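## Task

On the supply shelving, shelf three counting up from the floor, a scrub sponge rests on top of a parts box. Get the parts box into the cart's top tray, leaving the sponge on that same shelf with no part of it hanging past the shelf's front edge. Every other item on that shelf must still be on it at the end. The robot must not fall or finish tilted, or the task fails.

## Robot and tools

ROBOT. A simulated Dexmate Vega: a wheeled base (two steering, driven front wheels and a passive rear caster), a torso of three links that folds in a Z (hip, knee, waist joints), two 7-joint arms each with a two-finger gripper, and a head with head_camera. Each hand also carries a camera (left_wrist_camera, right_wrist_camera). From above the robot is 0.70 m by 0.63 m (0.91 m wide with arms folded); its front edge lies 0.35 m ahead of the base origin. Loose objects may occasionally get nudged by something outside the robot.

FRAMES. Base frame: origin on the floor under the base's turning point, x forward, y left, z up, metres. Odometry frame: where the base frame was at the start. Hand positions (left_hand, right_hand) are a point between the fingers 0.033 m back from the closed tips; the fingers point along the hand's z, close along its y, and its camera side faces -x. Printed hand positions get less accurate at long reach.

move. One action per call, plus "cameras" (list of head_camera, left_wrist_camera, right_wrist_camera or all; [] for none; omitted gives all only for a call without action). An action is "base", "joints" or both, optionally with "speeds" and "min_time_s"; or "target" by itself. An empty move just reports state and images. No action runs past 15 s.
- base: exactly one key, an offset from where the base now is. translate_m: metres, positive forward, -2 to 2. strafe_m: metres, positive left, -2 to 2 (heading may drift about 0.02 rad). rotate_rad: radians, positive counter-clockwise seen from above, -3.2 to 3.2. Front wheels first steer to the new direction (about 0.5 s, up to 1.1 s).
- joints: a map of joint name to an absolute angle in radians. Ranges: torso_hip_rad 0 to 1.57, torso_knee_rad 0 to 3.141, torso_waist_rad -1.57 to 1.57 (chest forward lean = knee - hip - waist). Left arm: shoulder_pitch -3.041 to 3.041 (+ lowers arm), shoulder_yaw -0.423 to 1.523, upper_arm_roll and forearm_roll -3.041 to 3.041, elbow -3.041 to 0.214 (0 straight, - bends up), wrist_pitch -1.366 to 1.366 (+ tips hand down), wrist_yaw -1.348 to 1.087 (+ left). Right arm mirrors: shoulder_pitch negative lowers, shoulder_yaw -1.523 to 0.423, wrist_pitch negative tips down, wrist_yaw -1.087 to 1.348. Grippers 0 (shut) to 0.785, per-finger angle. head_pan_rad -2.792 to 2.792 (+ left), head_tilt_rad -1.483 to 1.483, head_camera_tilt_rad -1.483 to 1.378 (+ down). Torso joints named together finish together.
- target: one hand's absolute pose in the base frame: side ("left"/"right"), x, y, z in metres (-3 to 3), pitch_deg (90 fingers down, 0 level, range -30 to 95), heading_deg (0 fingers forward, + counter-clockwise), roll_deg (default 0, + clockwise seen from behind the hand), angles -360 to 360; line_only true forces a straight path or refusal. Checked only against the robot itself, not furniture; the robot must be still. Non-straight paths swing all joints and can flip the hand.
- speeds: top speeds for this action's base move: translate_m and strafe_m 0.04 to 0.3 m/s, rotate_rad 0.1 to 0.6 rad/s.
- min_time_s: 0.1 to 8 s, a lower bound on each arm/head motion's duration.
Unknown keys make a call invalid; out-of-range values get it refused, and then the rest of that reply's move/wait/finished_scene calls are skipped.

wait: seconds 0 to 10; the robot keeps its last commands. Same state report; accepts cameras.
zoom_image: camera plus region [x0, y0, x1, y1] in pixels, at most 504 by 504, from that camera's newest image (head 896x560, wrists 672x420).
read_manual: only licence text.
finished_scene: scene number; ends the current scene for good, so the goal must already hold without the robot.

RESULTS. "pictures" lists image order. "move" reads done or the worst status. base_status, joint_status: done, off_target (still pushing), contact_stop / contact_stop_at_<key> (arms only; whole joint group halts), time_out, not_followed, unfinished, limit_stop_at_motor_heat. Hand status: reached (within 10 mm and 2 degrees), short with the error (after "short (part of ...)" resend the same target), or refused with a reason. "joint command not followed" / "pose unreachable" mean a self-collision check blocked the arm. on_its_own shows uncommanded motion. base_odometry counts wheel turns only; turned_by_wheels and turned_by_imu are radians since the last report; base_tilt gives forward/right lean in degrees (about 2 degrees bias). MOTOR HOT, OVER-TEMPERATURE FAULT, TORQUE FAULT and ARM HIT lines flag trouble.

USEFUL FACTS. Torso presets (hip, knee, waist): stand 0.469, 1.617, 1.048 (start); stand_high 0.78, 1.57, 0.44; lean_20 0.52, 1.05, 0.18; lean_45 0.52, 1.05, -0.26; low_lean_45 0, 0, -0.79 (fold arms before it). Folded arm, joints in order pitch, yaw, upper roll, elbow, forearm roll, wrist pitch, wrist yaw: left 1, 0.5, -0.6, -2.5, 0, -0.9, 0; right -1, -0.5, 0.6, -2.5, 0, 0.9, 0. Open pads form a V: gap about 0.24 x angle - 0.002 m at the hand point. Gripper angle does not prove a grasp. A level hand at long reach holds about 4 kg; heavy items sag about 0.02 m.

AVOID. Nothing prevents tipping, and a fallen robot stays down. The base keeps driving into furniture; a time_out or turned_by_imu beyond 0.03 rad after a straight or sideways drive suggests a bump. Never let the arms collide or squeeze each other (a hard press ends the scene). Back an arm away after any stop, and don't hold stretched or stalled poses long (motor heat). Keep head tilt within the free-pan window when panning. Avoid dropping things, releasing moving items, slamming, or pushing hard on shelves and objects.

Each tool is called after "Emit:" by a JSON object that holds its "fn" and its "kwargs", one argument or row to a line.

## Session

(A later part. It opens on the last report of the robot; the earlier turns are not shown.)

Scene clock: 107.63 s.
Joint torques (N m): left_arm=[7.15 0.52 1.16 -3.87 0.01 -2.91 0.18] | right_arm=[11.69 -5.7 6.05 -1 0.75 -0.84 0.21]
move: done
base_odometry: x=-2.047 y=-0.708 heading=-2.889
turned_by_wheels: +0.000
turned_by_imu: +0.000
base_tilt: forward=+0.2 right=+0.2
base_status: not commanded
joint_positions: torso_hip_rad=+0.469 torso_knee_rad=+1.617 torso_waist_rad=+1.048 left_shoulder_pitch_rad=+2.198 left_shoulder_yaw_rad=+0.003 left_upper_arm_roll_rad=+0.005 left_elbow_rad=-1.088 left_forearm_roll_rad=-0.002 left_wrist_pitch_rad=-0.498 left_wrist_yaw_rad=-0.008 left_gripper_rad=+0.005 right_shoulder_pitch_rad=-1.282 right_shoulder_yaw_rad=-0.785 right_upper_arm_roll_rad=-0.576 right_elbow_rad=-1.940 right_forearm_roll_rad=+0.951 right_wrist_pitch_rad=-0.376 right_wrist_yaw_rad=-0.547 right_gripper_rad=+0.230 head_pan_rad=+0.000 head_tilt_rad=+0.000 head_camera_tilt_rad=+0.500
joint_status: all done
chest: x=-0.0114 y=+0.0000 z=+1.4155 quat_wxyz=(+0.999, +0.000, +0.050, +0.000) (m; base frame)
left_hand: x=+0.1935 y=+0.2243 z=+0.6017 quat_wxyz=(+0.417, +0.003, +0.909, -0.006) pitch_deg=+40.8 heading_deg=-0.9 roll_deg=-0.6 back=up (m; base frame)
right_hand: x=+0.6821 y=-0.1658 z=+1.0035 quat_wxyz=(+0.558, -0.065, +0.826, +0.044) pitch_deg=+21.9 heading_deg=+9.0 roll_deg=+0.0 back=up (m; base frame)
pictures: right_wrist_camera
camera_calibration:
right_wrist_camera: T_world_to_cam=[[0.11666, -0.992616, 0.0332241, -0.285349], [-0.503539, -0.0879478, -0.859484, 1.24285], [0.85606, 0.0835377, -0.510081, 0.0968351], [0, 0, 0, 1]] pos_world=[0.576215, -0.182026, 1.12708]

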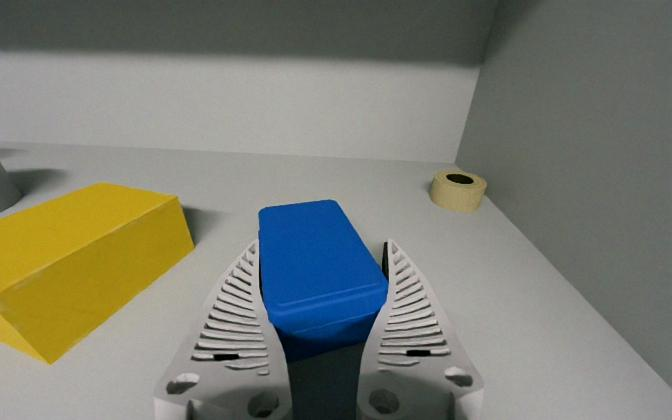

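Emit:
{"fn": "move", "kwargs": {
  "joints": {"right_gripper_rad": 0.4}
}}

Emit:
{"fn": "move", "kwargs": {
  "target": {"side":"right","x":0.680,"y":-0.168,"z":1.003,"pitch_deg":22,"heading_deg":21,"line_only":true},
  "cameras": ["right_wrist_camera"]
}}

Scene clock: 108.73 s.
Joint torques (N m): left_arm=[7.23 0.01 1 -4.34 -0.05 -2.62 0.17] | right_arm=[10.42 -6.15 5.61 -0.64 0.74 -1.67 0.39]
move: done
base_odometry: x=-2.047 y=-0.708 heading=-2.889
turned_by_wheels: +0.000
turned_by_imu: +0.000
base_tilt: forward=+0.2 right=+0.3
base_status: not commanded
joint_positions: torso_hip_rad=+0.469 torso_knee_rad=+1.617 torso_waist_rad=+1.048 left_shoulder_pitch_rad=+2.198 left_shoulder_yaw_rad=+0.003 left_upper_arm_roll_rad=+0.005 left_elbow_rad=-1.088 left_forearm_roll_rad=-0.002 left_wrist_pitch_rad=-0.498 left_wrist_yaw_rad=-0.008 left_gripper_rad=+0.005 right_shoulder_pitch_rad=-1.282 right_shoulder_yaw_rad=-0.785 right_upper_arm_roll_rad=-0.576 right_elbow_rad=-1.939 right_forearm_roll_rad=+0.951 right_wrist_pitch_rad=-0.376 right_wrist_yaw_rad=-0.546 right_gripper_rad=+0.400 head_pan_rad=+0.000 head_tilt_rad=+0.000 head_camera_tilt_rad=+0.500
joint_status: all done
chest: x=-0.0114 y=+0.0000 z=+1.4155 quat_wxyz=(+0.999, +0.000, +0.050, +0.000) (m; base frame)
left_hand: x=+0.1935 y=+0.2243 z=+0.6017 quat_wxyz=(+0.417, +0.003, +0.909, -0.006) pitch_deg=+40.8 heading_deg=-0.9 roll_deg=-0.6 back=up (m; base frame)
right_hand: x=+0.6821 y=-0.1658 z=+1.0036 quat_wxyz=(+0.558, -0.065, +0.826, +0.044) pitch_deg=+21.9 heading_deg=+9.0 roll_deg=+0.0 back=up (m; base frame)
camera_calibration:
head_camera: T_world_to_cam=[[0.0150605, -0.999787, 0.0141193, 0.00875923], [-0.560411, -0.0201346, -0.82797, 1.23012], [0.828078, 0.00455702, -0.560595, 0.857672], [0, 0, 0, 1]] pos_world=[-0.0209785, 0.029617, 1.49919]
left_wrist_camera: T_world_to_cam=[[-0.00771369, -0.999253, 0.0378683, 0.199044], [-0.719042, -0.0207745, -0.694656, 0.62462], [0.694924, -0.0325873, -0.718345, 0.458645], [0, 0, 0, 1]] pos_world=[0.13194, 0.226817, 0.755823]
right_wrist_camera: T_world_to_cam=[[0.116737, -0.992608, 0.0331893, -0.285353], [-0.503414, -0.0879452, -0.859558, 1.24286], [0.856123, 0.083634, -0.50996, 0.0966796], [0, 0, 0, 1]] pos_world=[0.576215, -0.182026, 1.12708]

Scene clock: 111.63 s.
Joint torques (N m): left_arm=[7.33 1.04 1.25 -3.43 0.01 -3.05 0.14] | right_arm=[12.67 -5.06 5.05 -1.93 0.38 -1.47 1.19]
move: done
base_odometry: x=-2.047 y=-0.708 heading=-2.889
turned_by_wheels: +0.000
turned_by_imu: +0.001
base_tilt: forward=+0.0 right=+0.3
base_status: not commanded
joint_positions: torso_hip_rad=+0.469 torso_knee_rad=+1.617 torso_waist_rad=+1.048 left_shoulder_pitch_rad=+2.198 left_shoulder_yaw_rad=+0.003 left_upper_arm_roll_rad=+0.005 left_elbow_rad=-1.088 left_forearm_roll_rad=-0.002 left_wrist_pitch_rad=-0.498 left_wrist_yaw_rad=-0.008 left_gripper_rad=+0.005 right_shoulder_pitch_rad=-1.270 right_shoulder_yaw_rad=-0.927 right_upper_arm_roll_rad=-0.555 right_elbow_rad=-1.863 right_forearm_roll_rad=+0.961 right_wrist_pitch_rad=-0.311 right_wrist_yaw_rad=-0.211 right_gripper_rad=+0.400 head_pan_rad=+0.000 head_tilt_rad=+0.000 head_camera_tilt_rad=+0.500
joint_status: not commanded
chest: x=-0.0114 y=+0.0000 z=+1.4155 quat_wxyz=(+0.999, +0.000, +0.050, +0.000) (m; base frame)
left_hand: x=+0.1935 y=+0.2243 z=+0.6017 quat_wxyz=(+0.417, +0.003, +0.909, -0.006) pitch_deg=+40.8 heading_deg=-0.9 roll_deg=-0.6 back=up (m; base frame)
right_hand: x=+0.6802 y=-0.1678 z=+1.0034 quat_wxyz=(+0.550, -0.150, +0.815, +0.101) pitch_deg=+21.9 heading_deg=+20.8 roll_deg=+0.0 back=up (m; base frame)
right_hand_status: reached (straight line, planned for 1.4 s): 0 mm and 0.2 deg off.
pictures: right_wrist_camera
camera_calibration:
right_wrist_camera: T_world_to_cam=[[0.317256, -0.947746, 0.0335501, -0.416343], [-0.474834, -0.189375, -0.859459, 1.20513], [0.820903, 0.256738, -0.510102, 0.151459], [0, 0, 0, 1]] pos_world=[0.579989, -0.205252, 1.12698]

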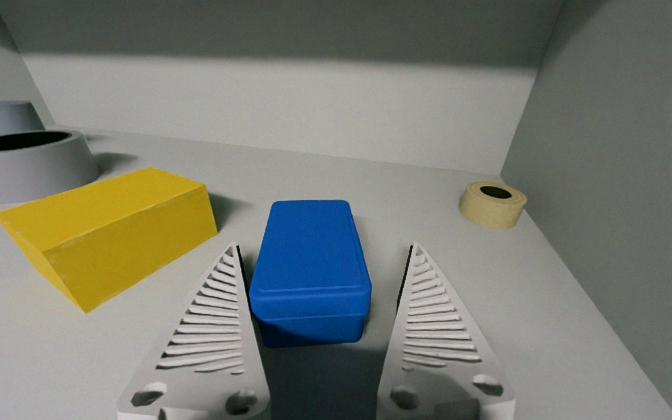

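Emit:
{"fn": "move", "kwargs": {
  "target": {"side":"right","x":0.692,"y":-0.157,"z":1.003,"pitch_deg":22,"heading_deg":21,"line_only":true},
  "cameras": ["right_wrist_camera"]
}}

Emit:
{"fn": "move", "kwargs": {
  "joints": {"right_gripper_rad": 0.33}
}}

Emit:
{"fn": "move", "kwargs": {
  "joints": {"right_gripper_rad": 0.27},
  "cameras": ["right_wrist_camera"]
}}

Emit:
{"fn": "move", "kwargs": {
  "joints": {"right_gripper_rad": 0.22},
  "cameras": ["right_wrist_camera"]
}}

Scene clock: 113.37 s.
Joint torques (N m): left_arm=[7.57 0.77 1.26 -3.45 -0.04 -2.3 -0.2] | right_arm=[13.38 -1.97 0.56 -1.62 0.29 -1.2 1.1]
move: done
base_odometry: x=-2.047 y=-0.708 heading=-2.889
turned_by_wheels: +0.000
turned_by_imu: +0.000
base_tilt: forward=+0.1 right=+0.4
base_status: not commanded
joint_positions: torso_hip_rad=+0.469 torso_knee_rad=+1.617 torso_waist_rad=+1.048 left_shoulder_pitch_rad=+2.198 left_shoulder_yaw_rad=+0.003 left_upper_arm_roll_rad=+0.005 left_elbow_rad=-1.088 left_forearm_roll_rad=-0.002 left_wrist_pitch_rad=-0.498 left_wrist_yaw_rad=-0.008 left_gripper_rad=+0.005 right_shoulder_pitch_rad=-1.228 right_shoulder_yaw_rad=-0.889 right_upper_arm_roll_rad=-0.579 right_elbow_rad=-1.830 right_forearm_roll_rad=+0.946 right_wrist_pitch_rad=-0.328 right_wrist_yaw_rad=-0.208 right_gripper_rad=+0.400 head_pan_rad=+0.000 head_tilt_rad=+0.000 head_camera_tilt_rad=+0.500
joint_status: not commanded
chest: x=-0.0114 y=+0.0000 z=+1.4155 quat_wxyz=(+0.999, +0.000, +0.050, +0.000) (m; base frame)
left_hand: x=+0.1935 y=+0.2243 z=+0.6017 quat_wxyz=(+0.417, +0.003, +0.909, -0.006) pitch_deg=+40.8 heading_deg=-0.9 roll_deg=-0.6 back=up (m; base frame)
right_hand: x=+0.6910 y=-0.1586 z=+1.0037 quat_wxyz=(+0.550, -0.151, +0.815, +0.102) pitch_deg=+21.9 heading_deg=+20.9 roll_deg=+0.0 back=up (m; base frame)
right_hand_status: reached (straight line, planned for 0.5 s): 2 mm and 0.1 deg off.
pictures: right_wrist_camera
camera_calibration:
right_wrist_camera: T_world_to_cam=[[0.319486, -0.946995, 0.0336145, -0.412589], [-0.473997, -0.190427, -0.859688, 1.21175], [0.820521, 0.258725, -0.509712, 0.140635], [0, 0, 0, 1]] pos_world=[0.59079, -0.196355, 1.12728]

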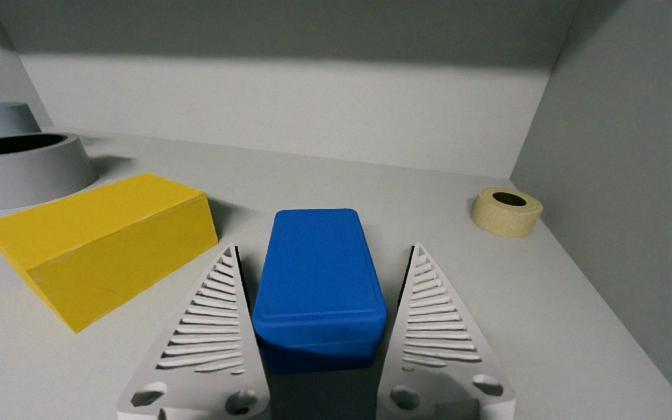

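Scene clock: 114.00 s.
Joint torques (N m): left_arm=[7.46 0.41 1.1 -4.22 -0.11 -2.91 -0.02] | right_arm=[13.35 -3.37 1.16 -0.12 -0.01 -1.9 -0.15]
move: done
base_odometry: x=-2.047 y=-0.708 heading=-2.889
turned_by_wheels: +0.000
turned_by_imu: +0.000
base_tilt: forward=+0.1 right=+0.3
base_status: not commanded
joint_positions: torso_hip_rad=+0.469 torso_knee_rad=+1.617 torso_waist_rad=+1.048 left_shoulder_pitch_rad=+2.198 left_shoulder_yaw_rad=+0.003 left_upper_arm_roll_rad=+0.005 left_elbow_rad=-1.088 left_forearm_roll_rad=-0.002 left_wrist_pitch_rad=-0.498 left_wrist_yaw_rad=-0.008 left_gripper_rad=+0.005 right_shoulder_pitch_rad=-1.224 right_shoulder_yaw_rad=-0.886 right_upper_arm_roll_rad=-0.581 right_elbow_rad=-1.828 right_forearm_roll_rad=+0.944 right_wrist_pitch_rad=-0.330 right_wrist_yaw_rad=-0.207 right_gripper_rad=+0.330 head_pan_rad=+0.000 head_tilt_rad=+0.000 head_camera_tilt_rad=+0.500
joint_status: all done
chest: x=-0.0114 y=+0.0000 z=+1.4155 quat_wxyz=(+0.999, +0.000, +0.050, +0.000) (m; base frame)
left_hand: x=+0.1935 y=+0.2243 z=+0.6017 quat_wxyz=(+0.417, +0.003, +0.909, -0.006) pitch_deg=+40.8 heading_deg=-0.9 roll_deg=-0.6 back=up (m; base frame)
right_hand: x=+0.6919 y=-0.1574 z=+1.0037 quat_wxyz=(+0.550, -0.151, +0.815, +0.102) pitch_deg=+21.9 heading_deg=+21.0 roll_deg=+0.0 back=up (m; base frame)
camera_calibration:
head_camera: T_world_to_cam=[[0.0150605, -0.999787, 0.0141193, 0.00875923], [-0.560411, -0.0201346, -0.82797, 1.23012], [0.828078, 0.00455702, -0.560595, 0.857672], [0, 0, 0, 1]] pos_world=[-0.0209785, 0.029617, 1.49919]
left_wrist_camera: T_world_to_cam=[[-0.00771369, -0.999253, 0.0378683, 0.199044], [-0.719042, -0.0207745, -0.694656, 0.62462], [0.694924, -0.0325873, -0.718345, 0.458645], [0, 0, 0, 1]] pos_world=[0.13194, 0.226817, 0.755823]
right_wrist_camera: T_world_to_cam=[[0.320177, -0.946768, 0.0334155, -0.411945], [-0.473973, -0.190629, -0.859657, 1.21225], [0.820266, 0.259405, -0.509778, 0.140052], [0, 0, 0, 1]] pos_world=[0.591591, -0.195256, 1.12728]

Scene clock: 114.50 s.
Joint torques (N m): left_arm=[7.41 0.61 0.93 -3.92 0.05 -2.3 0] | right_arm=[13.16 -5.03 2.05 -0.14 -0.12 -1.34 0.06]
move: done
base_odometry: x=-2.047 y=-0.708 heading=-2.889
turned_by_wheels: +0.000
turned_by_imu: +0.000
base_tilt: forward=+0.2 right=+0.3
base_status: not commanded
joint_positions: torso_hip_rad=+0.469 torso_knee_rad=+1.617 torso_waist_rad=+1.048 left_shoulder_pitch_rad=+2.198 left_shoulder_yaw_rad=+0.003 left_upper_arm_roll_rad=+0.005 left_elbow_rad=-1.088 left_forearm_roll_rad=-0.002 left_wrist_pitch_rad=-0.498 left_wrist_yaw_rad=-0.008 left_gripper_rad=+0.005 right_shoulder_pitch_rad=-1.223 right_shoulder_yaw_rad=-0.885 right_upper_arm_roll_rad=-0.582 right_elbow_rad=-1.827 right_forearm_roll_rad=+0.944 right_wrist_pitch_rad=-0.330 right_wrist_yaw_rad=-0.207 right_gripper_rad=+0.270 head_pan_rad=+0.000 head_tilt_rad=+0.000 head_camera_tilt_rad=+0.500
joint_status: all done
chest: x=-0.0114 y=+0.0000 z=+1.4155 quat_wxyz=(+0.999, +0.000, +0.050, +0.000) (m; base frame)
left_hand: x=+0.1935 y=+0.2243 z=+0.6017 quat_wxyz=(+0.417, +0.003, +0.909, -0.006) pitch_deg=+40.8 heading_deg=-0.9 roll_deg=-0.6 back=up (m; base frame)
right_hand: x=+0.6921 y=-0.1570 z=+1.0038 quat_wxyz=(+0.550, -0.151, +0.815, +0.102) pitch_deg=+21.9 heading_deg=+21.0 roll_deg=+0.0 back=up (m; base frame)
pictures: right_wrist_camera
camera_calibration:
right_wrist_camera: T_world_to_cam=[[0.320451, -0.94668, 0.0332879, -0.411758], [-0.473882, -0.190639, -0.859705, 1.21245], [0.820211, 0.259719, -0.509705, 0.13974], [0, 0, 0, 1]] pos_world=[0.591892, -0.194956, 1.12728]

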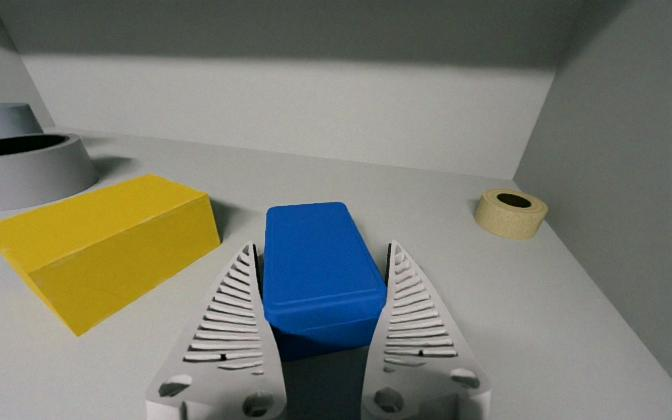

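Scene clock: 115.00 s.
Joint torques (N m): left_arm=[7.04 -0.14 1.02 -5.12 -0.06 -3.03 0.14] | right_arm=[12.77 -3.69 2.1 -0.33 0.15 -1.36 -0.01]
move: done
base_odometry: x=-2.047 y=-0.708 heading=-2.889
turned_by_wheels: +0.000
turned_by_imu: +0.000
base_tilt: forward=+0.2 right=+0.3
base_status: not commanded
joint_positions: torso_hip_rad=+0.469 torso_knee_rad=+1.617 torso_waist_rad=+1.048 left_shoulder_pitch_rad=+2.198 left_shoulder_yaw_rad=+0.003 left_upper_arm_roll_rad=+0.005 left_elbow_rad=-1.088 left_forearm_roll_rad=-0.002 left_wrist_pitch_rad=-0.498 left_wrist_yaw_rad=-0.008 left_gripper_rad=+0.005 right_shoulder_pitch_rad=-1.223 right_shoulder_yaw_rad=-0.884 right_upper_arm_roll_rad=-0.582 right_elbow_rad=-1.827 right_forearm_roll_rad=+0.944 right_wrist_pitch_rad=-0.331 right_wrist_yaw_rad=-0.207 right_gripper_rad=+0.220 head_pan_rad=+0.000 head_tilt_rad=+0.000 head_camera_tilt_rad=+0.500
joint_status: all done
chest: x=-0.0114 y=+0.0000 z=+1.4155 quat_wxyz=(+0.999, +0.000, +0.050, +0.000) (m; base frame)
left_hand: x=+0.1935 y=+0.2243 z=+0.6017 quat_wxyz=(+0.417, +0.003, +0.909, -0.006) pitch_deg=+40.8 heading_deg=-0.9 roll_deg=-0.6 back=up (m; base frame)
right_hand: x=+0.6922 y=-0.1570 z=+1.0038 quat_wxyz=(+0.550, -0.151, +0.815, +0.102) pitch_deg=+21.9 heading_deg=+21.0 roll_deg=+0.0 back=up (m; base frame)
pictures: right_wrist_camera
camera_calibration:
right_wrist_camera: T_world_to_cam=[[0.320345, -0.946714, 0.0333479, -0.411805], [-0.473862, -0.190626, -0.859719, 1.21259], [0.820265, 0.259604, -0.509677, 0.139623], [0, 0, 0, 1]] pos_world=[0.591991, -0.194956, 1.12738]

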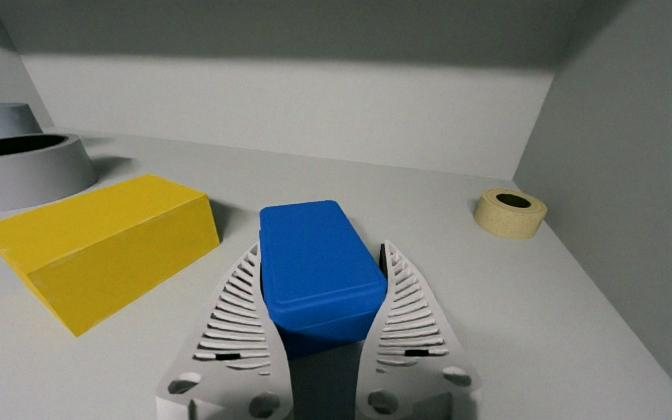

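Emit:
{"fn": "move", "kwargs": {
  "joints": {"right_gripper_rad": 0.2}
}}

Emit:
{"fn": "move", "kwargs": {
  "target": {"side":"right","x":0.692,"y":-0.157,"z":1.012,"pitch_deg":22,"heading_deg":21,"line_only":true},
  "cameras": ["right_wrist_camera"]
}}

Scene clock: 117.07 s.
Joint torques (N m): left_arm=[7.13 1.13 1.22 -4.17 -0.06 -2.76 -0.06] | right_arm=[11.67 -2.42 0.57 -0.49 0.09 -0.78 -0.2]
move: done
base_odometry: x=-2.047 y=-0.708 heading=-2.889
turned_by_wheels: +0.000
turned_by_imu: +0.001
base_tilt: forward=+0.2 right=+0.3
base_status: not commanded
joint_positions: torso_hip_rad=+0.469 torso_knee_rad=+1.617 torso_waist_rad=+1.048 left_shoulder_pitch_rad=+2.198 left_shoulder_yaw_rad=+0.003 left_upper_arm_roll_rad=+0.005 left_elbow_rad=-1.088 left_forearm_roll_rad=-0.002 left_wrist_pitch_rad=-0.498 left_wrist_yaw_rad=-0.008 left_gripper_rad=+0.005 right_shoulder_pitch_rad=-1.222 right_shoulder_yaw_rad=-0.884 right_upper_arm_roll_rad=-0.582 right_elbow_rad=-1.827 right_forearm_roll_rad=+0.944 right_wrist_pitch_rad=-0.331 right_wrist_yaw_rad=-0.207 right_gripper_rad=+0.200 head_pan_rad=+0.000 head_tilt_rad=+0.000 head_camera_tilt_rad=+0.500
joint_status: all done
chest: x=-0.0114 y=+0.0000 z=+1.4155 quat_wxyz=(+0.999, +0.000, +0.050, +0.000) (m; base frame)
left_hand: x=+0.1935 y=+0.2243 z=+0.6017 quat_wxyz=(+0.417, +0.003, +0.909, -0.006) pitch_deg=+40.8 heading_deg=-0.9 roll_deg=-0.6 back=up (m; base frame)
right_hand: x=+0.6923 y=-0.1570 z=+1.0038 quat_wxyz=(+0.550, -0.151, +0.815, +0.102) pitch_deg=+21.9 heading_deg=+21.0 roll_deg=+0.0 back=up (m; base frame)
camera_calibration:
head_camera: T_world_to_cam=[[0.0150605, -0.999787, 0.0141193, 0.00875923], [-0.560411, -0.0201346, -0.82797, 1.23012], [0.828078, 0.00455702, -0.560595, 0.857672], [0, 0, 0, 1]] pos_world=[-0.0209785, 0.029617, 1.49919]
left_wrist_camera: T_world_to_cam=[[-0.00771369, -0.999253, 0.0378683, 0.199044], [-0.719042, -0.0207745, -0.694656, 0.62462], [0.694924, -0.0325873, -0.718345, 0.458645], [0, 0, 0, 1]] pos_world=[0.13194, 0.226817, 0.755823]
right_wrist_camera: T_world_to_cam=[[0.320346, -0.946713, 0.0333509, -0.411711], [-0.47386, -0.19063, -0.859719, 1.21252], [0.820265, 0.259604, -0.509677, 0.139546], [0, 0, 0, 1]] pos_world=[0.591991, -0.194856, 1.12728]

Scene clock: 118.00 s.
Joint torques (N m): left_arm=[7.48 0.27 0.88 -4.84 -0.14 -3.09 0.06] | right_arm=[14.47 -7.22 8.26 -6.42 0.34 0.08 -0.3]
move: done
base_odometry: x=-2.047 y=-0.708 heading=-2.889
turned_by_wheels: +0.000
turned_by_imu: +0.000
base_tilt: forward=+0.2 right=+0.4
base_status: not commanded
joint_positions: torso_hip_rad=+0.469 torso_knee_rad=+1.617 torso_waist_rad=+1.048 left_shoulder_pitch_rad=+2.198 left_shoulder_yaw_rad=+0.003 left_upper_arm_roll_rad=+0.005 left_elbow_rad=-1.088 left_forearm_roll_rad=-0.002 left_wrist_pitch_rad=-0.498 left_wrist_yaw_rad=-0.008 left_gripper_rad=+0.005 right_shoulder_pitch_rad=-1.220 right_shoulder_yaw_rad=-0.892 right_upper_arm_roll_rad=-0.574 right_elbow_rad=-1.844 right_forearm_roll_rad=+0.956 right_wrist_pitch_rad=-0.347 right_wrist_yaw_rad=-0.215 right_gripper_rad=+0.200 head_pan_rad=+0.000 head_tilt_rad=+0.000 head_camera_tilt_rad=+0.500
joint_status: not commanded
chest: x=-0.0113 y=+0.0000 z=+1.4155 quat_wxyz=(+0.999, +0.000, +0.050, +0.000) (m; base frame)
left_hand: x=+0.1936 y=+0.2243 z=+0.6017 quat_wxyz=(+0.417, +0.003, +0.909, -0.006) pitch_deg=+40.8 heading_deg=-0.9 roll_deg=-0.6 back=up (m; base frame)
right_hand: x=+0.6921 y=-0.1569 z=+1.0098 quat_wxyz=(+0.550, -0.151, +0.815, +0.102) pitch_deg=+22.0 heading_deg=+21.0 roll_deg=+0.0 back=up (m; base frame)
right_hand_status: reached (straight line, planned for 0.3 s): 2 mm and 0.0 deg off.
pictures: right_wrist_camera
camera_calibration:
right_wrist_camera: T_world_to_cam=[[0.320539, -0.946654, 0.0331789, -0.411731], [-0.474922, -0.190919, -0.859069, 1.21771], [0.819575, 0.259608, -0.510784, 0.144343], [0, 0, 0, 1]] pos_world=[0.591993, -0.194756, 1.13348]

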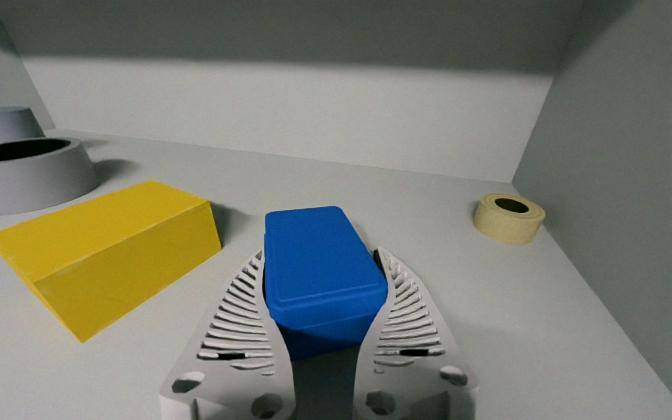

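Lift more in small increments.

Emit:
{"fn": "move", "kwargs": {
  "target": {"side":"right","x":0.692,"y":-0.157,"z":1.022,"pitch_deg":22,"heading_deg":21,"line_only":true},
  "cameras": ["right_wrist_camera"]
}}

Emit:
{"fn": "move", "kwargs": {
  "target": {"side":"right","x":0.690,"y":-0.157,"z":1.036,"pitch_deg":22,"heading_deg":21,"line_only":true},
  "cameras": ["right_wrist_camera","head_camera"]
}}

Scene clock: 119.33 s.
Joint torques (N m): left_arm=[7.88 0.29 0.93 -5.16 -0.06 -3.04 0.1] | right_arm=[18.26 -8.47 10.71 -9.03 0.05 1.98 -0.27]
move: done
base_odometry: x=-2.047 y=-0.708 heading=-2.889
turned_by_wheels: +0.000
turned_by_imu: +0.000
base_tilt: forward=+0.1 right=+0.4
base_status: not commanded
joint_positions: torso_hip_rad=+0.469 torso_knee_rad=+1.617 torso_waist_rad=+1.048 left_shoulder_pitch_rad=+2.198 left_shoulder_yaw_rad=+0.003 left_upper_arm_roll_rad=+0.005 left_elbow_rad=-1.088 left_forearm_roll_rad=-0.002 left_wrist_pitch_rad=-0.498 left_wrist_yaw_rad=-0.008 left_gripper_rad=+0.005 right_shoulder_pitch_rad=-1.216 right_shoulder_yaw_rad=-0.904 right_upper_arm_roll_rad=-0.561 right_elbow_rad=-1.869 right_forearm_roll_rad=+0.976 right_wrist_pitch_rad=-0.369 right_wrist_yaw_rad=-0.226 right_gripper_rad=+0.200 head_pan_rad=+0.000 head_tilt_rad=+0.000 head_camera_tilt_rad=+0.500
joint_status: not commanded
chest: x=-0.0113 y=+0.0000 z=+1.4155 quat_wxyz=(+0.999, +0.000, +0.050, +0.000) (m; base frame)
left_hand: x=+0.1936 y=+0.2243 z=+0.6017 quat_wxyz=(+0.416, +0.003, +0.909, -0.006) pitch_deg=+40.8 heading_deg=-0.9 roll_deg=-0.6 back=up (m; base frame)
right_hand: x=+0.6918 y=-0.1570 z=+1.0192 quat_wxyz=(+0.549, -0.151, +0.815, +0.102) pitch_deg=+22.1 heading_deg=+21.0 roll_deg=+0.0 back=up (m; base frame)
right_hand_status: reached (straight line, planned for 0.4 s): 3 mm and 0.1 deg off.
pictures: right_wrist_camera
camera_calibration:
right_wrist_camera: T_world_to_cam=[[0.320564, -0.946647, 0.0331447, -0.412083], [-0.475966, -0.191233, -0.858421, 1.22562], [0.81896, 0.259403, -0.511874, 0.150874], [0, 0, 0, 1]] pos_world=[0.591894, -0.194856, 1.14299]

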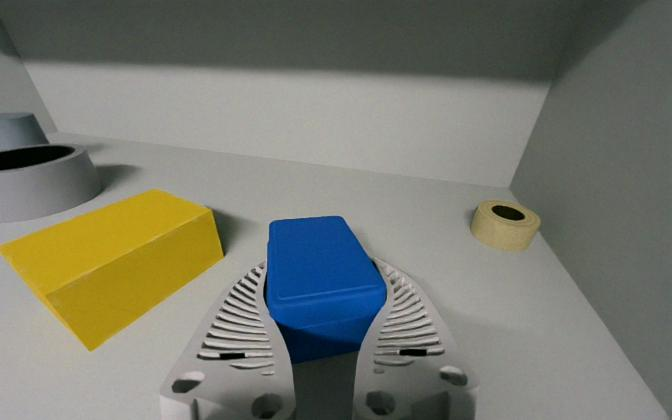

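Scene clock: 120.67 s.
Joint torques (N m): left_arm=[6.69 1.16 1.12 -4.76 0.01 -2.78 0.04] | right_arm=[19.81 -6.05 11.97 -9.6 -0.48 3.3 -0.47]
move: done
base_odometry: x=-2.047 y=-0.708 heading=-2.889
turned_by_wheels: +0.000
turned_by_imu: +0.000
base_tilt: forward=+0.2 right=+0.3
base_status: not commanded
joint_positions: torso_hip_rad=+0.469 torso_knee_rad=+1.617 torso_waist_rad=+1.048 left_shoulder_pitch_rad=+2.198 left_shoulder_yaw_rad=+0.003 left_upper_arm_roll_rad=+0.005 left_elbow_rad=-1.088 left_forearm_roll_rad=-0.002 left_wrist_pitch_rad=-0.498 left_wrist_yaw_rad=-0.008 left_gripper_rad=+0.005 right_shoulder_pitch_rad=-1.215 right_shoulder_yaw_rad=-0.923 right_upper_arm_roll_rad=-0.539 right_elbow_rad=-1.909 right_forearm_roll_rad=+1.005 right_wrist_pitch_rad=-0.400 right_wrist_yaw_rad=-0.244 right_gripper_rad=+0.200 head_pan_rad=+0.000 head_tilt_rad=+0.000 head_camera_tilt_rad=+0.500
joint_status: not commanded
chest: x=-0.0112 y=+0.0000 z=+1.4155 quat_wxyz=(+0.999, +0.000, +0.050, +0.000) (m; base frame)
left_hand: x=+0.1935 y=+0.2243 z=+0.6017 quat_wxyz=(+0.416, +0.003, +0.909, -0.006) pitch_deg=+40.8 heading_deg=-0.9 roll_deg=-0.6 back=up (m; base frame)
right_hand: x=+0.6900 y=-0.1570 z=+1.0331 quat_wxyz=(+0.549, -0.151, +0.816, +0.102) pitch_deg=+22.1 heading_deg=+21.0 roll_deg=+0.0 back=up (m; base frame)
right_hand_status: reached (straight line, planned for 0.4 s): 3 mm and 0.1 deg off.
pictures: head_camera, right_wrist_camera
camera_calibration:
head_camera: T_world_to_cam=[[0.0150658, -0.999787, 0.0141146, 0.00876339], [-0.560662, -0.0201351, -0.8278, 1.22997], [0.827908, 0.00455797, -0.560846, 0.857881], [0, 0, 0, 1]] pos_world=[-0.0207798, 0.029617, 1.49919]
right_wrist_camera: T_world_to_cam=[[0.320527, -0.946661, 0.0331036, -0.411903], [-0.47643, -0.191321, -0.858144, 1.23672], [0.818705, 0.259287, -0.512341, 0.160182], [0, 0, 0, 1]] pos_world=[0.590094, -0.194855, 1.15699]

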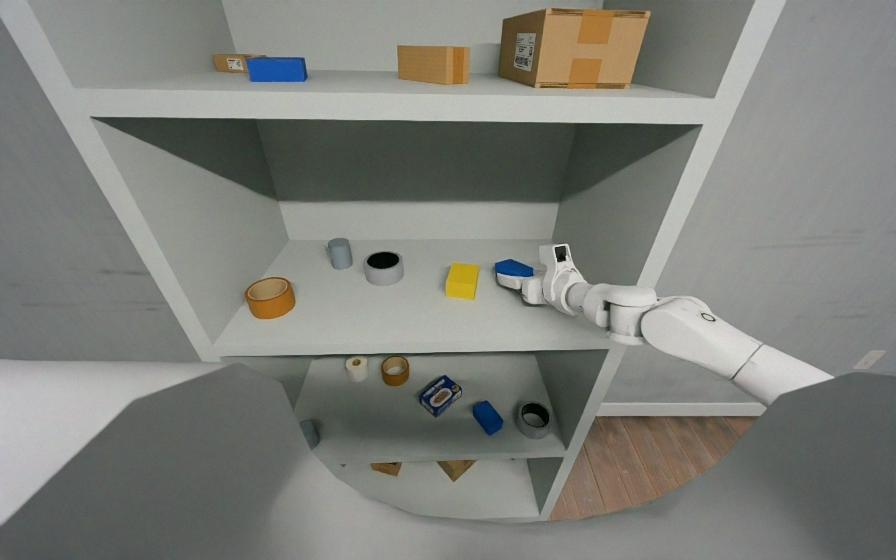

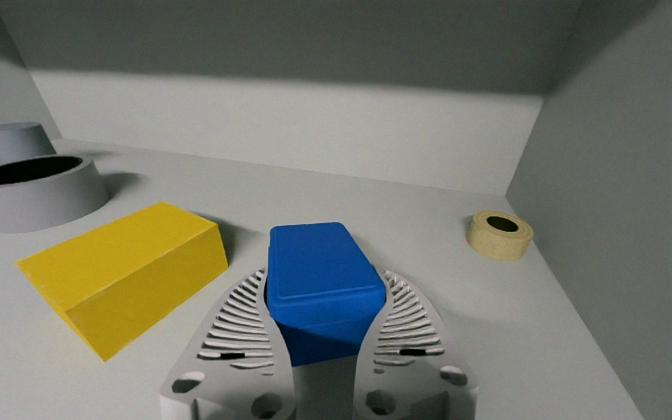

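Emit:
{"fn": "move", "kwargs": {
  "target": {"side":"right","x":0.62,"y":-0.17,"z":1.07,"pitch_deg":22,"heading_deg":8,"line_only":true},
  "cameras": ["right_wrist_camera"]
}}

Emit:
{"fn": "move", "kwargs": {
  "base": {"translate_m": -0.6},
  "speeds": {"translate_m": 0.15},
  "cameras": ["right_wrist_camera","head_camera"]
}}

Emit:
{"fn": "move", "kwargs": {
  "target": {"side":"right","x":0.52,"y":-0.24,"z":1.1,"pitch_deg":20,"heading_deg":6},
  "cameras": ["right_wrist_camera"]
}}

Scene clock: 125.07 s.
Joint torques (N m): left_arm=[6.78 -0.91 0.92 -4.11 -0.05 -2.91 -0.02] | right_arm=[7.28 -2.11 11.12 -10.43 -0.93 2.09 -0.25]
move: done
base_odometry: x=-2.047 y=-0.708 heading=-2.889
turned_by_wheels: +0.000
turned_by_imu: +0.001
base_tilt: forward=+0.2 right=+0.3
base_status: not commanded
joint_positions: torso_hip_rad=+0.469 torso_knee_rad=+1.617 torso_waist_rad=+1.048 left_shoulder_pitch_rad=+2.198 left_shoulder_yaw_rad=+0.003 left_upper_arm_roll_rad=+0.005 left_elbow_rad=-1.088 left_forearm_roll_rad=-0.002 left_wrist_pitch_rad=-0.498 left_wrist_yaw_rad=-0.008 left_gripper_rad=+0.005 right_shoulder_pitch_rad=-1.423 right_shoulder_yaw_rad=-0.940 right_upper_arm_roll_rad=-0.418 right_elbow_rad=-2.287 right_forearm_roll_rad=+1.139 right_wrist_pitch_rad=-0.469 right_wrist_yaw_rad=-0.748 right_gripper_rad=+0.200 head_pan_rad=+0.000 head_tilt_rad=+0.000 head_camera_tilt_rad=+0.500
joint_status: not commanded
chest: x=-0.0112 y=+0.0000 z=+1.4155 quat_wxyz=(+0.999, +0.000, +0.050, +0.000) (m; base frame)
left_hand: x=+0.1935 y=+0.2243 z=+0.6017 quat_wxyz=(+0.416, +0.003, +0.909, -0.006) pitch_deg=+40.8 heading_deg=-0.9 roll_deg=-0.6 back=up (m; base frame)
right_hand: x=+0.6207 y=-0.1697 z=+1.0690 quat_wxyz=(+0.557, -0.059, +0.827, +0.040) pitch_deg=+22.1 heading_deg=+8.2 roll_deg=+0.0 back=up (m; base frame)
right_hand_status: reached (straight line, planned for 1.9 s): 1 mm and 0.2 deg off.
pictures: right_wrist_camera
camera_calibration:
right_wrist_camera: T_world_to_cam=[[0.102072, -0.994211, 0.0335463, -0.275812], [-0.506424, -0.0809593, -0.858475, 1.26982], [0.856222, 0.0706379, -0.511756, 0.182561], [0, 0, 0, 1]] pos_world=[0.514906, -0.184308, 1.19279]

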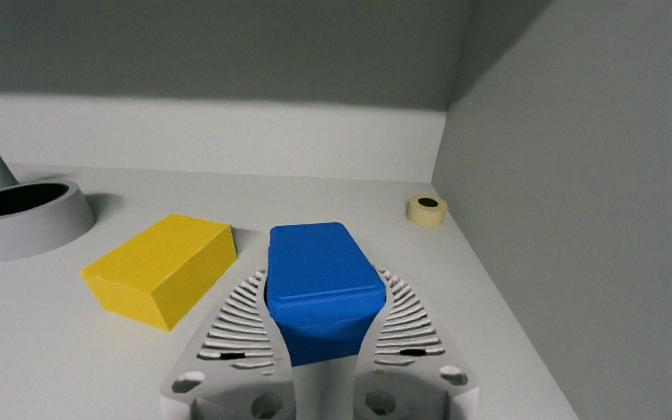

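Scene clock: 130.30 s.
Joint torques (N m): left_arm=[6.44 -0.73 1.27 -4.29 -0.01 -2.97 0.03] | right_arm=[8.45 -3.41 10.81 -10.19 -0.62 2.28 -0.24]
move: done
base_odometry: x=-1.466 y=-0.560 heading=-2.890
turned_by_wheels: -0.001
turned_by_imu: +0.003
base_tilt: forward=+0.1 right=+0.3
base_status: done
joint_positions: torso_hip_rad=+0.469 torso_knee_rad=+1.617 torso_waist_rad=+1.048 left_shoulder_pitch_rad=+2.198 left_shoulder_yaw_rad=+0.003 left_upper_arm_roll_rad=+0.005 left_elbow_rad=-1.088 left_forearm_roll_rad=-0.002 left_wrist_pitch_rad=-0.498 left_wrist_yaw_rad=-0.008 left_gripper_rad=+0.005 right_shoulder_pitch_rad=-1.425 right_shoulder_yaw_rad=-0.940 right_upper_arm_roll_rad=-0.417 right_elbow_rad=-2.291 right_forearm_roll_rad=+1.140 right_wrist_pitch_rad=-0.469 right_wrist_yaw_rad=-0.754 right_gripper_rad=+0.200 head_pan_rad=+0.000 head_tilt_rad=+0.000 head_camera_tilt_rad=+0.500
joint_status: not commanded
chest: x=-0.0111 y=+0.0000 z=+1.4155 quat_wxyz=(+0.999, +0.000, +0.050, +0.000) (m; base frame)
left_hand: x=+0.1936 y=+0.2243 z=+0.6017 quat_wxyz=(+0.416, +0.003, +0.909, -0.006) pitch_deg=+40.8 heading_deg=-0.9 roll_deg=-0.6 back=up (m; base frame)
right_hand: x=+0.6199 y=-0.1699 z=+1.0694 quat_wxyz=(+0.557, -0.058, +0.827, +0.039) pitch_deg=+22.1 heading_deg=+8.0 roll_deg=+0.0 back=up (m; base frame)
pictures: head_camera, right_wrist_camera
camera_calibration:
head_camera: T_world_to_cam=[[0.0150667, -0.999787, 0.0141114, 0.00876512], [-0.560777, -0.0201337, -0.827722, 1.22996], [0.82783, 0.00455769, -0.560961, 0.857887], [0, 0, 0, 1]] pos_world=[-0.0205804, 0.029617, 1.49919]
right_wrist_camera: T_world_to_cam=[[0.0996302, -0.994455, 0.0336566, -0.274652], [-0.506838, -0.0798277, -0.858337, 1.26996], [0.856265, 0.0684579, -0.511981, 0.183381], [0, 0, 0, 1]] pos_world=[0.514005, -0.184305, 1.19319]

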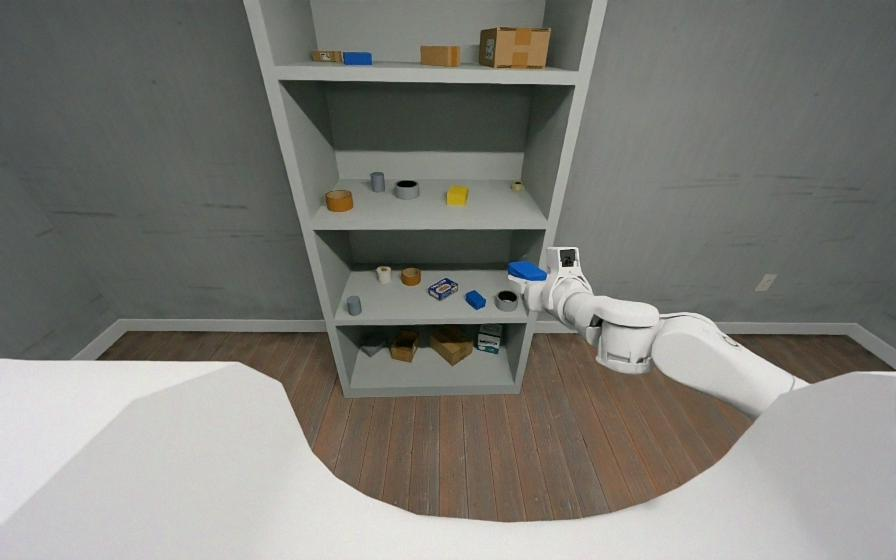

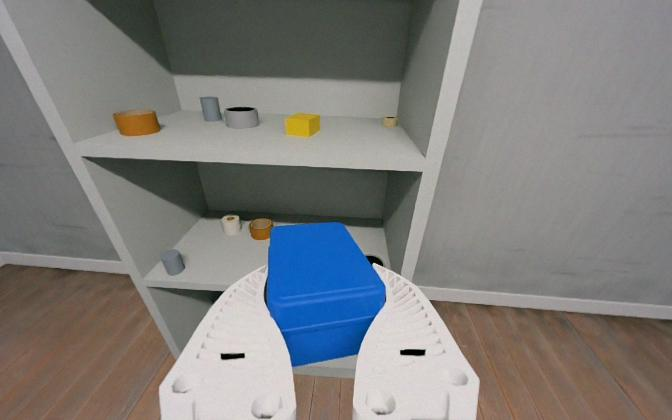

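Scene clock: 134.70 s.
Joint torques (N m): left_arm=[7.12 -0.31 1.36 -3.92 -0.08 -2.87 0.04] | right_arm=[0.21 -7.19 9.35 -9.72 -1.3 3.47 0]
move: done
base_odometry: x=-1.466 y=-0.560 heading=-2.890
turned_by_wheels: +0.000
turned_by_imu: +0.001
base_tilt: forward=+0.1 right=+0.4
base_status: not commanded
joint_positions: torso_hip_rad=+0.469 torso_knee_rad=+1.617 torso_waist_rad=+1.048 left_shoulder_pitch_rad=+2.198 left_shoulder_yaw_rad=+0.003 left_upper_arm_roll_rad=+0.005 left_elbow_rad=-1.088 left_forearm_roll_rad=-0.002 left_wrist_pitch_rad=-0.498 left_wrist_yaw_rad=-0.008 left_gripper_rad=+0.005 right_shoulder_pitch_rad=-2.217 right_shoulder_yaw_rad=-1.232 right_upper_arm_roll_rad=+0.204 right_elbow_rad=-2.526 right_forearm_roll_rad=+1.193 right_wrist_pitch_rad=-0.160 right_wrist_yaw_rad=-0.728 right_gripper_rad=+0.200 head_pan_rad=+0.000 head_tilt_rad=+0.000 head_camera_tilt_rad=+0.500
joint_status: not commanded
chest: x=-0.0111 y=+0.0000 z=+1.4155 quat_wxyz=(+0.999, +0.000, +0.050, +0.000) (m; base frame)
left_hand: x=+0.1936 y=+0.2243 z=+0.6017 quat_wxyz=(+0.416, +0.003, +0.909, -0.006) pitch_deg=+40.8 heading_deg=-0.9 roll_deg=-0.6 back=up (m; base frame)
right_hand: x=+0.5203 y=-0.2400 z=+1.0992 quat_wxyz=(+0.572, -0.043, +0.818, +0.030) pitch_deg=+20.1 heading_deg=+6.0 roll_deg=+0.0 back=up (m; base frame)
right_hand_status: reached (straight line, planned for 2.8 s): 1 mm and 0.1 deg off.
pictures: right_wrist_camera
camera_calibration:
right_wrist_camera: T_world_to_cam=[[0.0629152, -0.997506, 0.0319776, -0.315213], [-0.479329, -0.0583052, -0.875696, 1.2495], [0.875377, 0.0397668, -0.481802, 0.238643], [0, 0, 0, 1]] pos_world=[0.40985, -0.251065, 1.21924]

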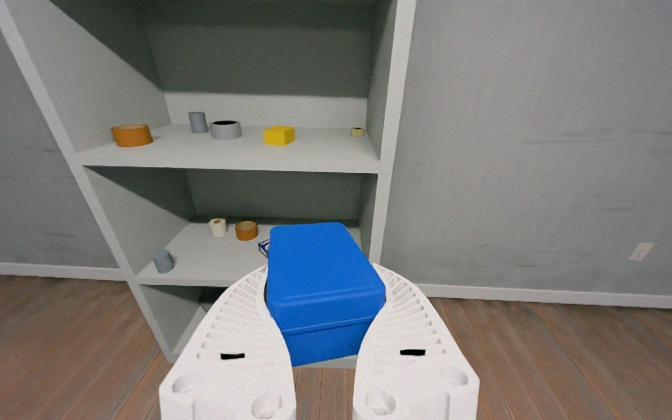

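Stable grip. Turn toward the cart.

Emit:
{"fn": "move", "kwargs": {
  "base": {"rotate_rad": -2.59},
  "speeds": {"rotate_rad": 0.5},
  "joints": {"head_camera_tilt_rad": 0.35},
  "cameras": ["right_wrist_camera","head_camera"]
}}

Scene clock: 141.63 s.
Joint torques (N m): left_arm=[7.34 0.18 1.1 -4.23 0 -3.45 -0.1] | right_arm=[0.06 -5.56 10.58 -10.68 -1.36 3.28 0.26]
move: done
base_odometry: x=-1.465 y=-0.560 heading=+0.805
turned_by_wheels: -2.587
turned_by_imu: -2.516
base_tilt: forward=+0.1 right=+0.3
base_status: done
joint_positions: torso_hip_rad=+0.469 torso_knee_rad=+1.617 torso_waist_rad=+1.048 left_shoulder_pitch_rad=+2.198 left_shoulder_yaw_rad=+0.003 left_upper_arm_roll_rad=+0.005 left_elbow_rad=-1.088 left_forearm_roll_rad=-0.002 left_wrist_pitch_rad=-0.498 left_wrist_yaw_rad=-0.008 left_gripper_rad=+0.005 right_shoulder_pitch_rad=-2.222 right_shoulder_yaw_rad=-1.233 right_upper_arm_roll_rad=+0.208 right_elbow_rad=-2.527 right_forearm_roll_rad=+1.193 right_wrist_pitch_rad=-0.158 right_wrist_yaw_rad=-0.728 right_gripper_rad=+0.200 head_pan_rad=+0.000 head_tilt_rad=+0.000 head_camera_tilt_rad=+0.351
joint_status: all done
chest: x=-0.0111 y=+0.0000 z=+1.4155 quat_wxyz=(+0.999, +0.000, +0.050, +0.000) (m; base frame)
left_hand: x=+0.1936 y=+0.2243 z=+0.6017 quat_wxyz=(+0.416, +0.003, +0.909, -0.006) pitch_deg=+40.8 heading_deg=-0.9 roll_deg=-0.6 back=up (m; base frame)
right_hand: x=+0.5199 y=-0.2401 z=+1.0994 quat_wxyz=(+0.572, -0.043, +0.818, +0.030) pitch_deg=+20.1 heading_deg=+6.0 roll_deg=+0.0 back=up (m; base frame)
pictures: head_camera, right_wrist_camera
camera_calibration:
head_camera: T_world_to_cam=[[0.0127644, -0.999789, 0.0161015, 0.00563985], [-0.431838, -0.0200356, -0.901728, 1.34975], [0.901861, 0.00455673, -0.432003, 0.672481], [0, 0, 0, 1]] pos_world=[-0.0236846, 0.0296172, 1.50753]
right_wrist_camera: T_world_to_cam=[[0.0631829, -0.997487, 0.0320643, -0.315498], [-0.479229, -0.058506, -0.875738, 1.24939], [0.875413, 0.0399655, -0.481721, 0.239118], [0, 0, 0, 1]] pos_world=[0.409351, -0.251165, 1.21944]

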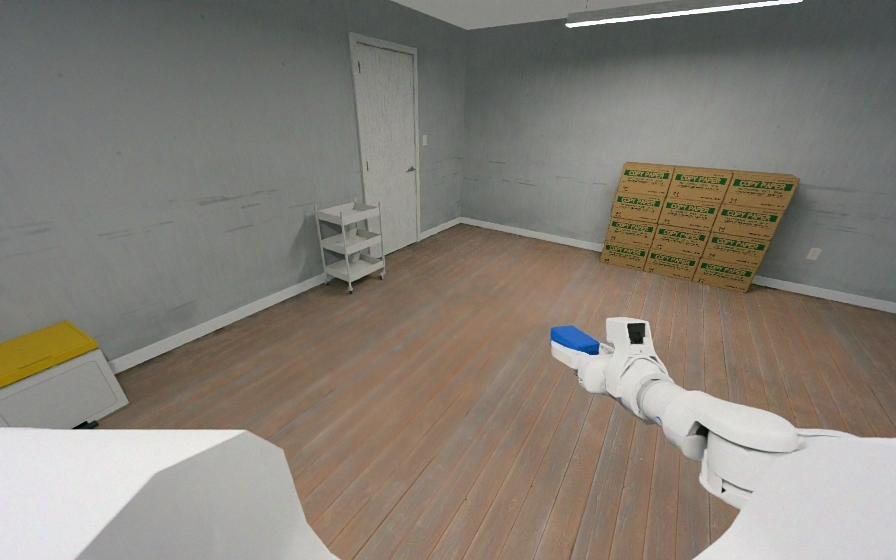

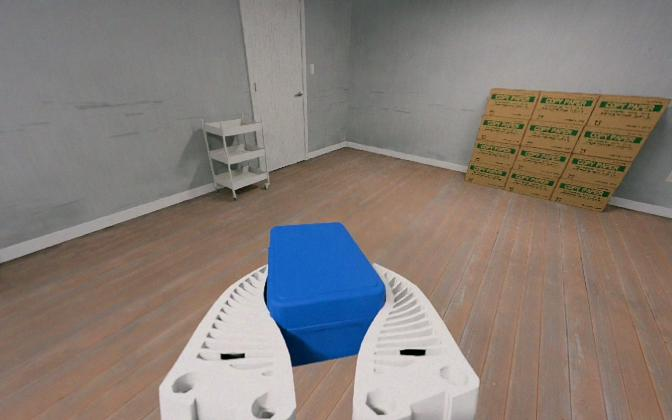

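Emit:
{"fn": "move", "kwargs": {
  "base": {"translate_m": 2.0}
}}

Emit:
{"fn": "move", "kwargs": {
  "base": {"rotate_rad": 0.975},
  "speeds": {"rotate_rad": 0.5},
  "joints": {"head_camera_tilt_rad": 0.5},
  "cameras": ["right_wrist_camera","head_camera"]
}}

Scene clock: 150.80 s.
Joint torques (N m): left_arm=[6.84 0.63 0.86 -3.97 -0.04 -2.99 -0.04] | right_arm=[0.91 -6.41 9.95 -8.15 -1.28 2.76 0.07]
move: done
base_odometry: x=-0.075 y=+0.879 heading=+0.805
turned_by_wheels: -0.001
turned_by_imu: -0.012
base_tilt: forward=+0.2 right=+0.2
base_status: done
joint_positions: torso_hip_rad=+0.469 torso_knee_rad=+1.617 torso_waist_rad=+1.048 left_shoulder_pitch_rad=+2.198 left_shoulder_yaw_rad=+0.003 left_upper_arm_roll_rad=+0.005 left_elbow_rad=-1.088 left_forearm_roll_rad=-0.002 left_wrist_pitch_rad=-0.498 left_wrist_yaw_rad=-0.008 left_gripper_rad=+0.005 right_shoulder_pitch_rad=-2.222 right_shoulder_yaw_rad=-1.233 right_upper_arm_roll_rad=+0.208 right_elbow_rad=-2.527 right_forearm_roll_rad=+1.193 right_wrist_pitch_rad=-0.158 right_wrist_yaw_rad=-0.728 right_gripper_rad=+0.200 head_pan_rad=+0.000 head_tilt_rad=+0.000 head_camera_tilt_rad=+0.351
joint_status: not commanded
chest: x=-0.0110 y=+0.0000 z=+1.4155 quat_wxyz=(+0.999, +0.000, +0.050, +0.000) (m; base frame)
left_hand: x=+0.1936 y=+0.2243 z=+0.6016 quat_wxyz=(+0.416, +0.003, +0.909, -0.006) pitch_deg=+40.8 heading_deg=-0.9 roll_deg=-0.6 back=up (m; base frame)
right_hand: x=+0.5199 y=-0.2401 z=+1.0994 quat_wxyz=(+0.572, -0.043, +0.818, +0.030) pitch_deg=+20.1 heading_deg=+6.0 roll_deg=+0.0 back=up (m; base frame)
camera_calibration:
head_camera: T_world_to_cam=[[0.0127656, -0.999789, 0.016099, 0.00564239], [-0.431959, -0.0200344, -0.901671, 1.3497], [0.901803, 0.00455624, -0.432124, 0.672572], [0, 0, 0, 1]] pos_world=[-0.0235852, 0.0296172, 1.50753]
left_wrist_camera: T_world_to_cam=[[-0.00769559, -0.999253, 0.0378729, 0.199042], [-0.719337, -0.0207769, -0.694351, 0.624431], [0.694619, -0.0325868, -0.718639, 0.458766], [0, 0, 0, 1]] pos_world=[0.13204, 0.226817, 0.755723]
right_wrist_camera: T_world_to_cam=[[0.0632709, -0.997483, 0.0320175, -0.315483], [-0.479224, -0.0585072, -0.875741, 1.24944], [0.875409, 0.0400653, -0.481719, 0.239054], [0, 0, 0, 1]] pos_world=[0.409451, -0.251165, 1.21944]

Scene clock: 154.13 s.
Joint torques (N m): left_arm=[7.53 0.83 1.05 -4.46 -0.12 -2.64 0.05] | right_arm=[2.67 -6.98 9.67 -8.54 -1.4 3.2 -0.27]
move: done
base_odometry: x=-0.075 y=+0.880 heading=+1.779
turned_by_wheels: +0.974
turned_by_imu: +0.948
base_tilt: forward=+0.1 right=+0.4
base_status: done
joint_positions: torso_hip_rad=+0.469 torso_knee_rad=+1.617 torso_waist_rad=+1.048 left_shoulder_pitch_rad=+2.198 left_shoulder_yaw_rad=+0.003 left_upper_arm_roll_rad=+0.005 left_elbow_rad=-1.088 left_forearm_roll_rad=-0.002 left_wrist_pitch_rad=-0.498 left_wrist_yaw_rad=-0.008 left_gripper_rad=+0.005 right_shoulder_pitch_rad=-2.222 right_shoulder_yaw_rad=-1.233 right_upper_arm_roll_rad=+0.208 right_elbow_rad=-2.527 right_forearm_roll_rad=+1.193 right_wrist_pitch_rad=-0.158 right_wrist_yaw_rad=-0.728 right_gripper_rad=+0.200 head_pan_rad=+0.000 head_tilt_rad=+0.000 head_camera_tilt_rad=+0.499
joint_status: all done
chest: x=-0.0110 y=+0.0000 z=+1.4155 quat_wxyz=(+0.999, +0.000, +0.050, +0.000) (m; base frame)
left_hand: x=+0.1936 y=+0.2243 z=+0.6016 quat_wxyz=(+0.416, +0.003, +0.909, -0.006) pitch_deg=+40.8 heading_deg=-0.9 roll_deg=-0.6 back=up (m; base frame)
right_hand: x=+0.5199 y=-0.2401 z=+1.0994 quat_wxyz=(+0.572, -0.043, +0.818, +0.030) pitch_deg=+20.1 heading_deg=+6.0 roll_deg=+0.0 back=up (m; base frame)
pictures: head_camera, right_wrist_camera
camera_calibration:
head_camera: T_world_to_cam=[[0.0150636, -0.999787, 0.0141153, 0.00875766], [-0.560594, -0.0201342, -0.827846, 1.23021], [0.827954, 0.00455735, -0.560778, 0.857531], [0, 0, 0, 1]] pos_world=[-0.0204795, 0.029617, 1.49919]
right_wrist_camera: T_world_to_cam=[[0.0633589, -0.997479, 0.0319708, -0.315455], [-0.479219, -0.0585085, -0.875743, 1.24939], [0.875406, 0.0401651, -0.481717, 0.239166], [0, 0, 0, 1]] pos_world=[0.409351, -0.251165, 1.21944]

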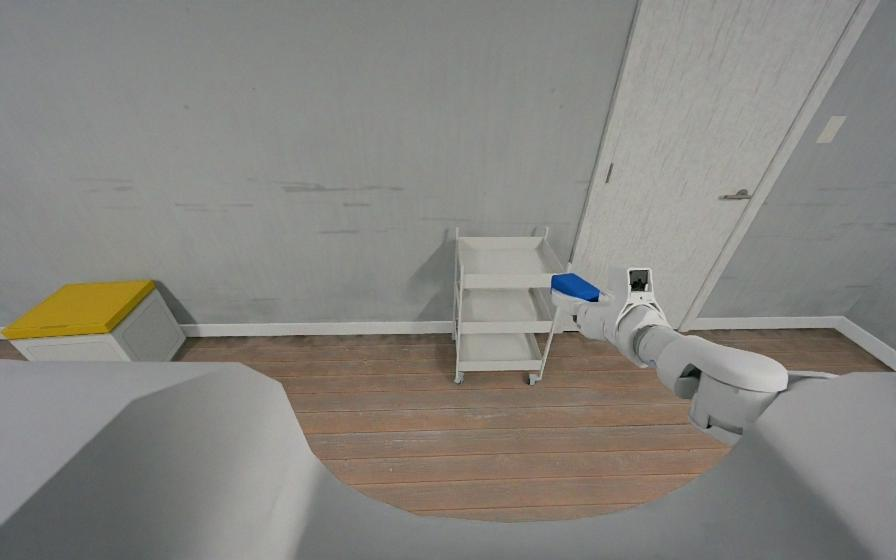

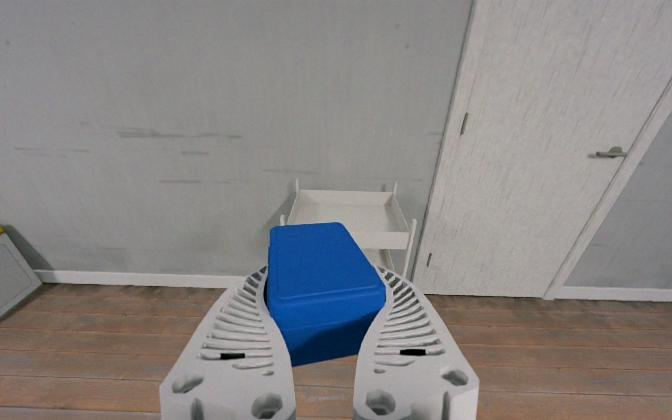

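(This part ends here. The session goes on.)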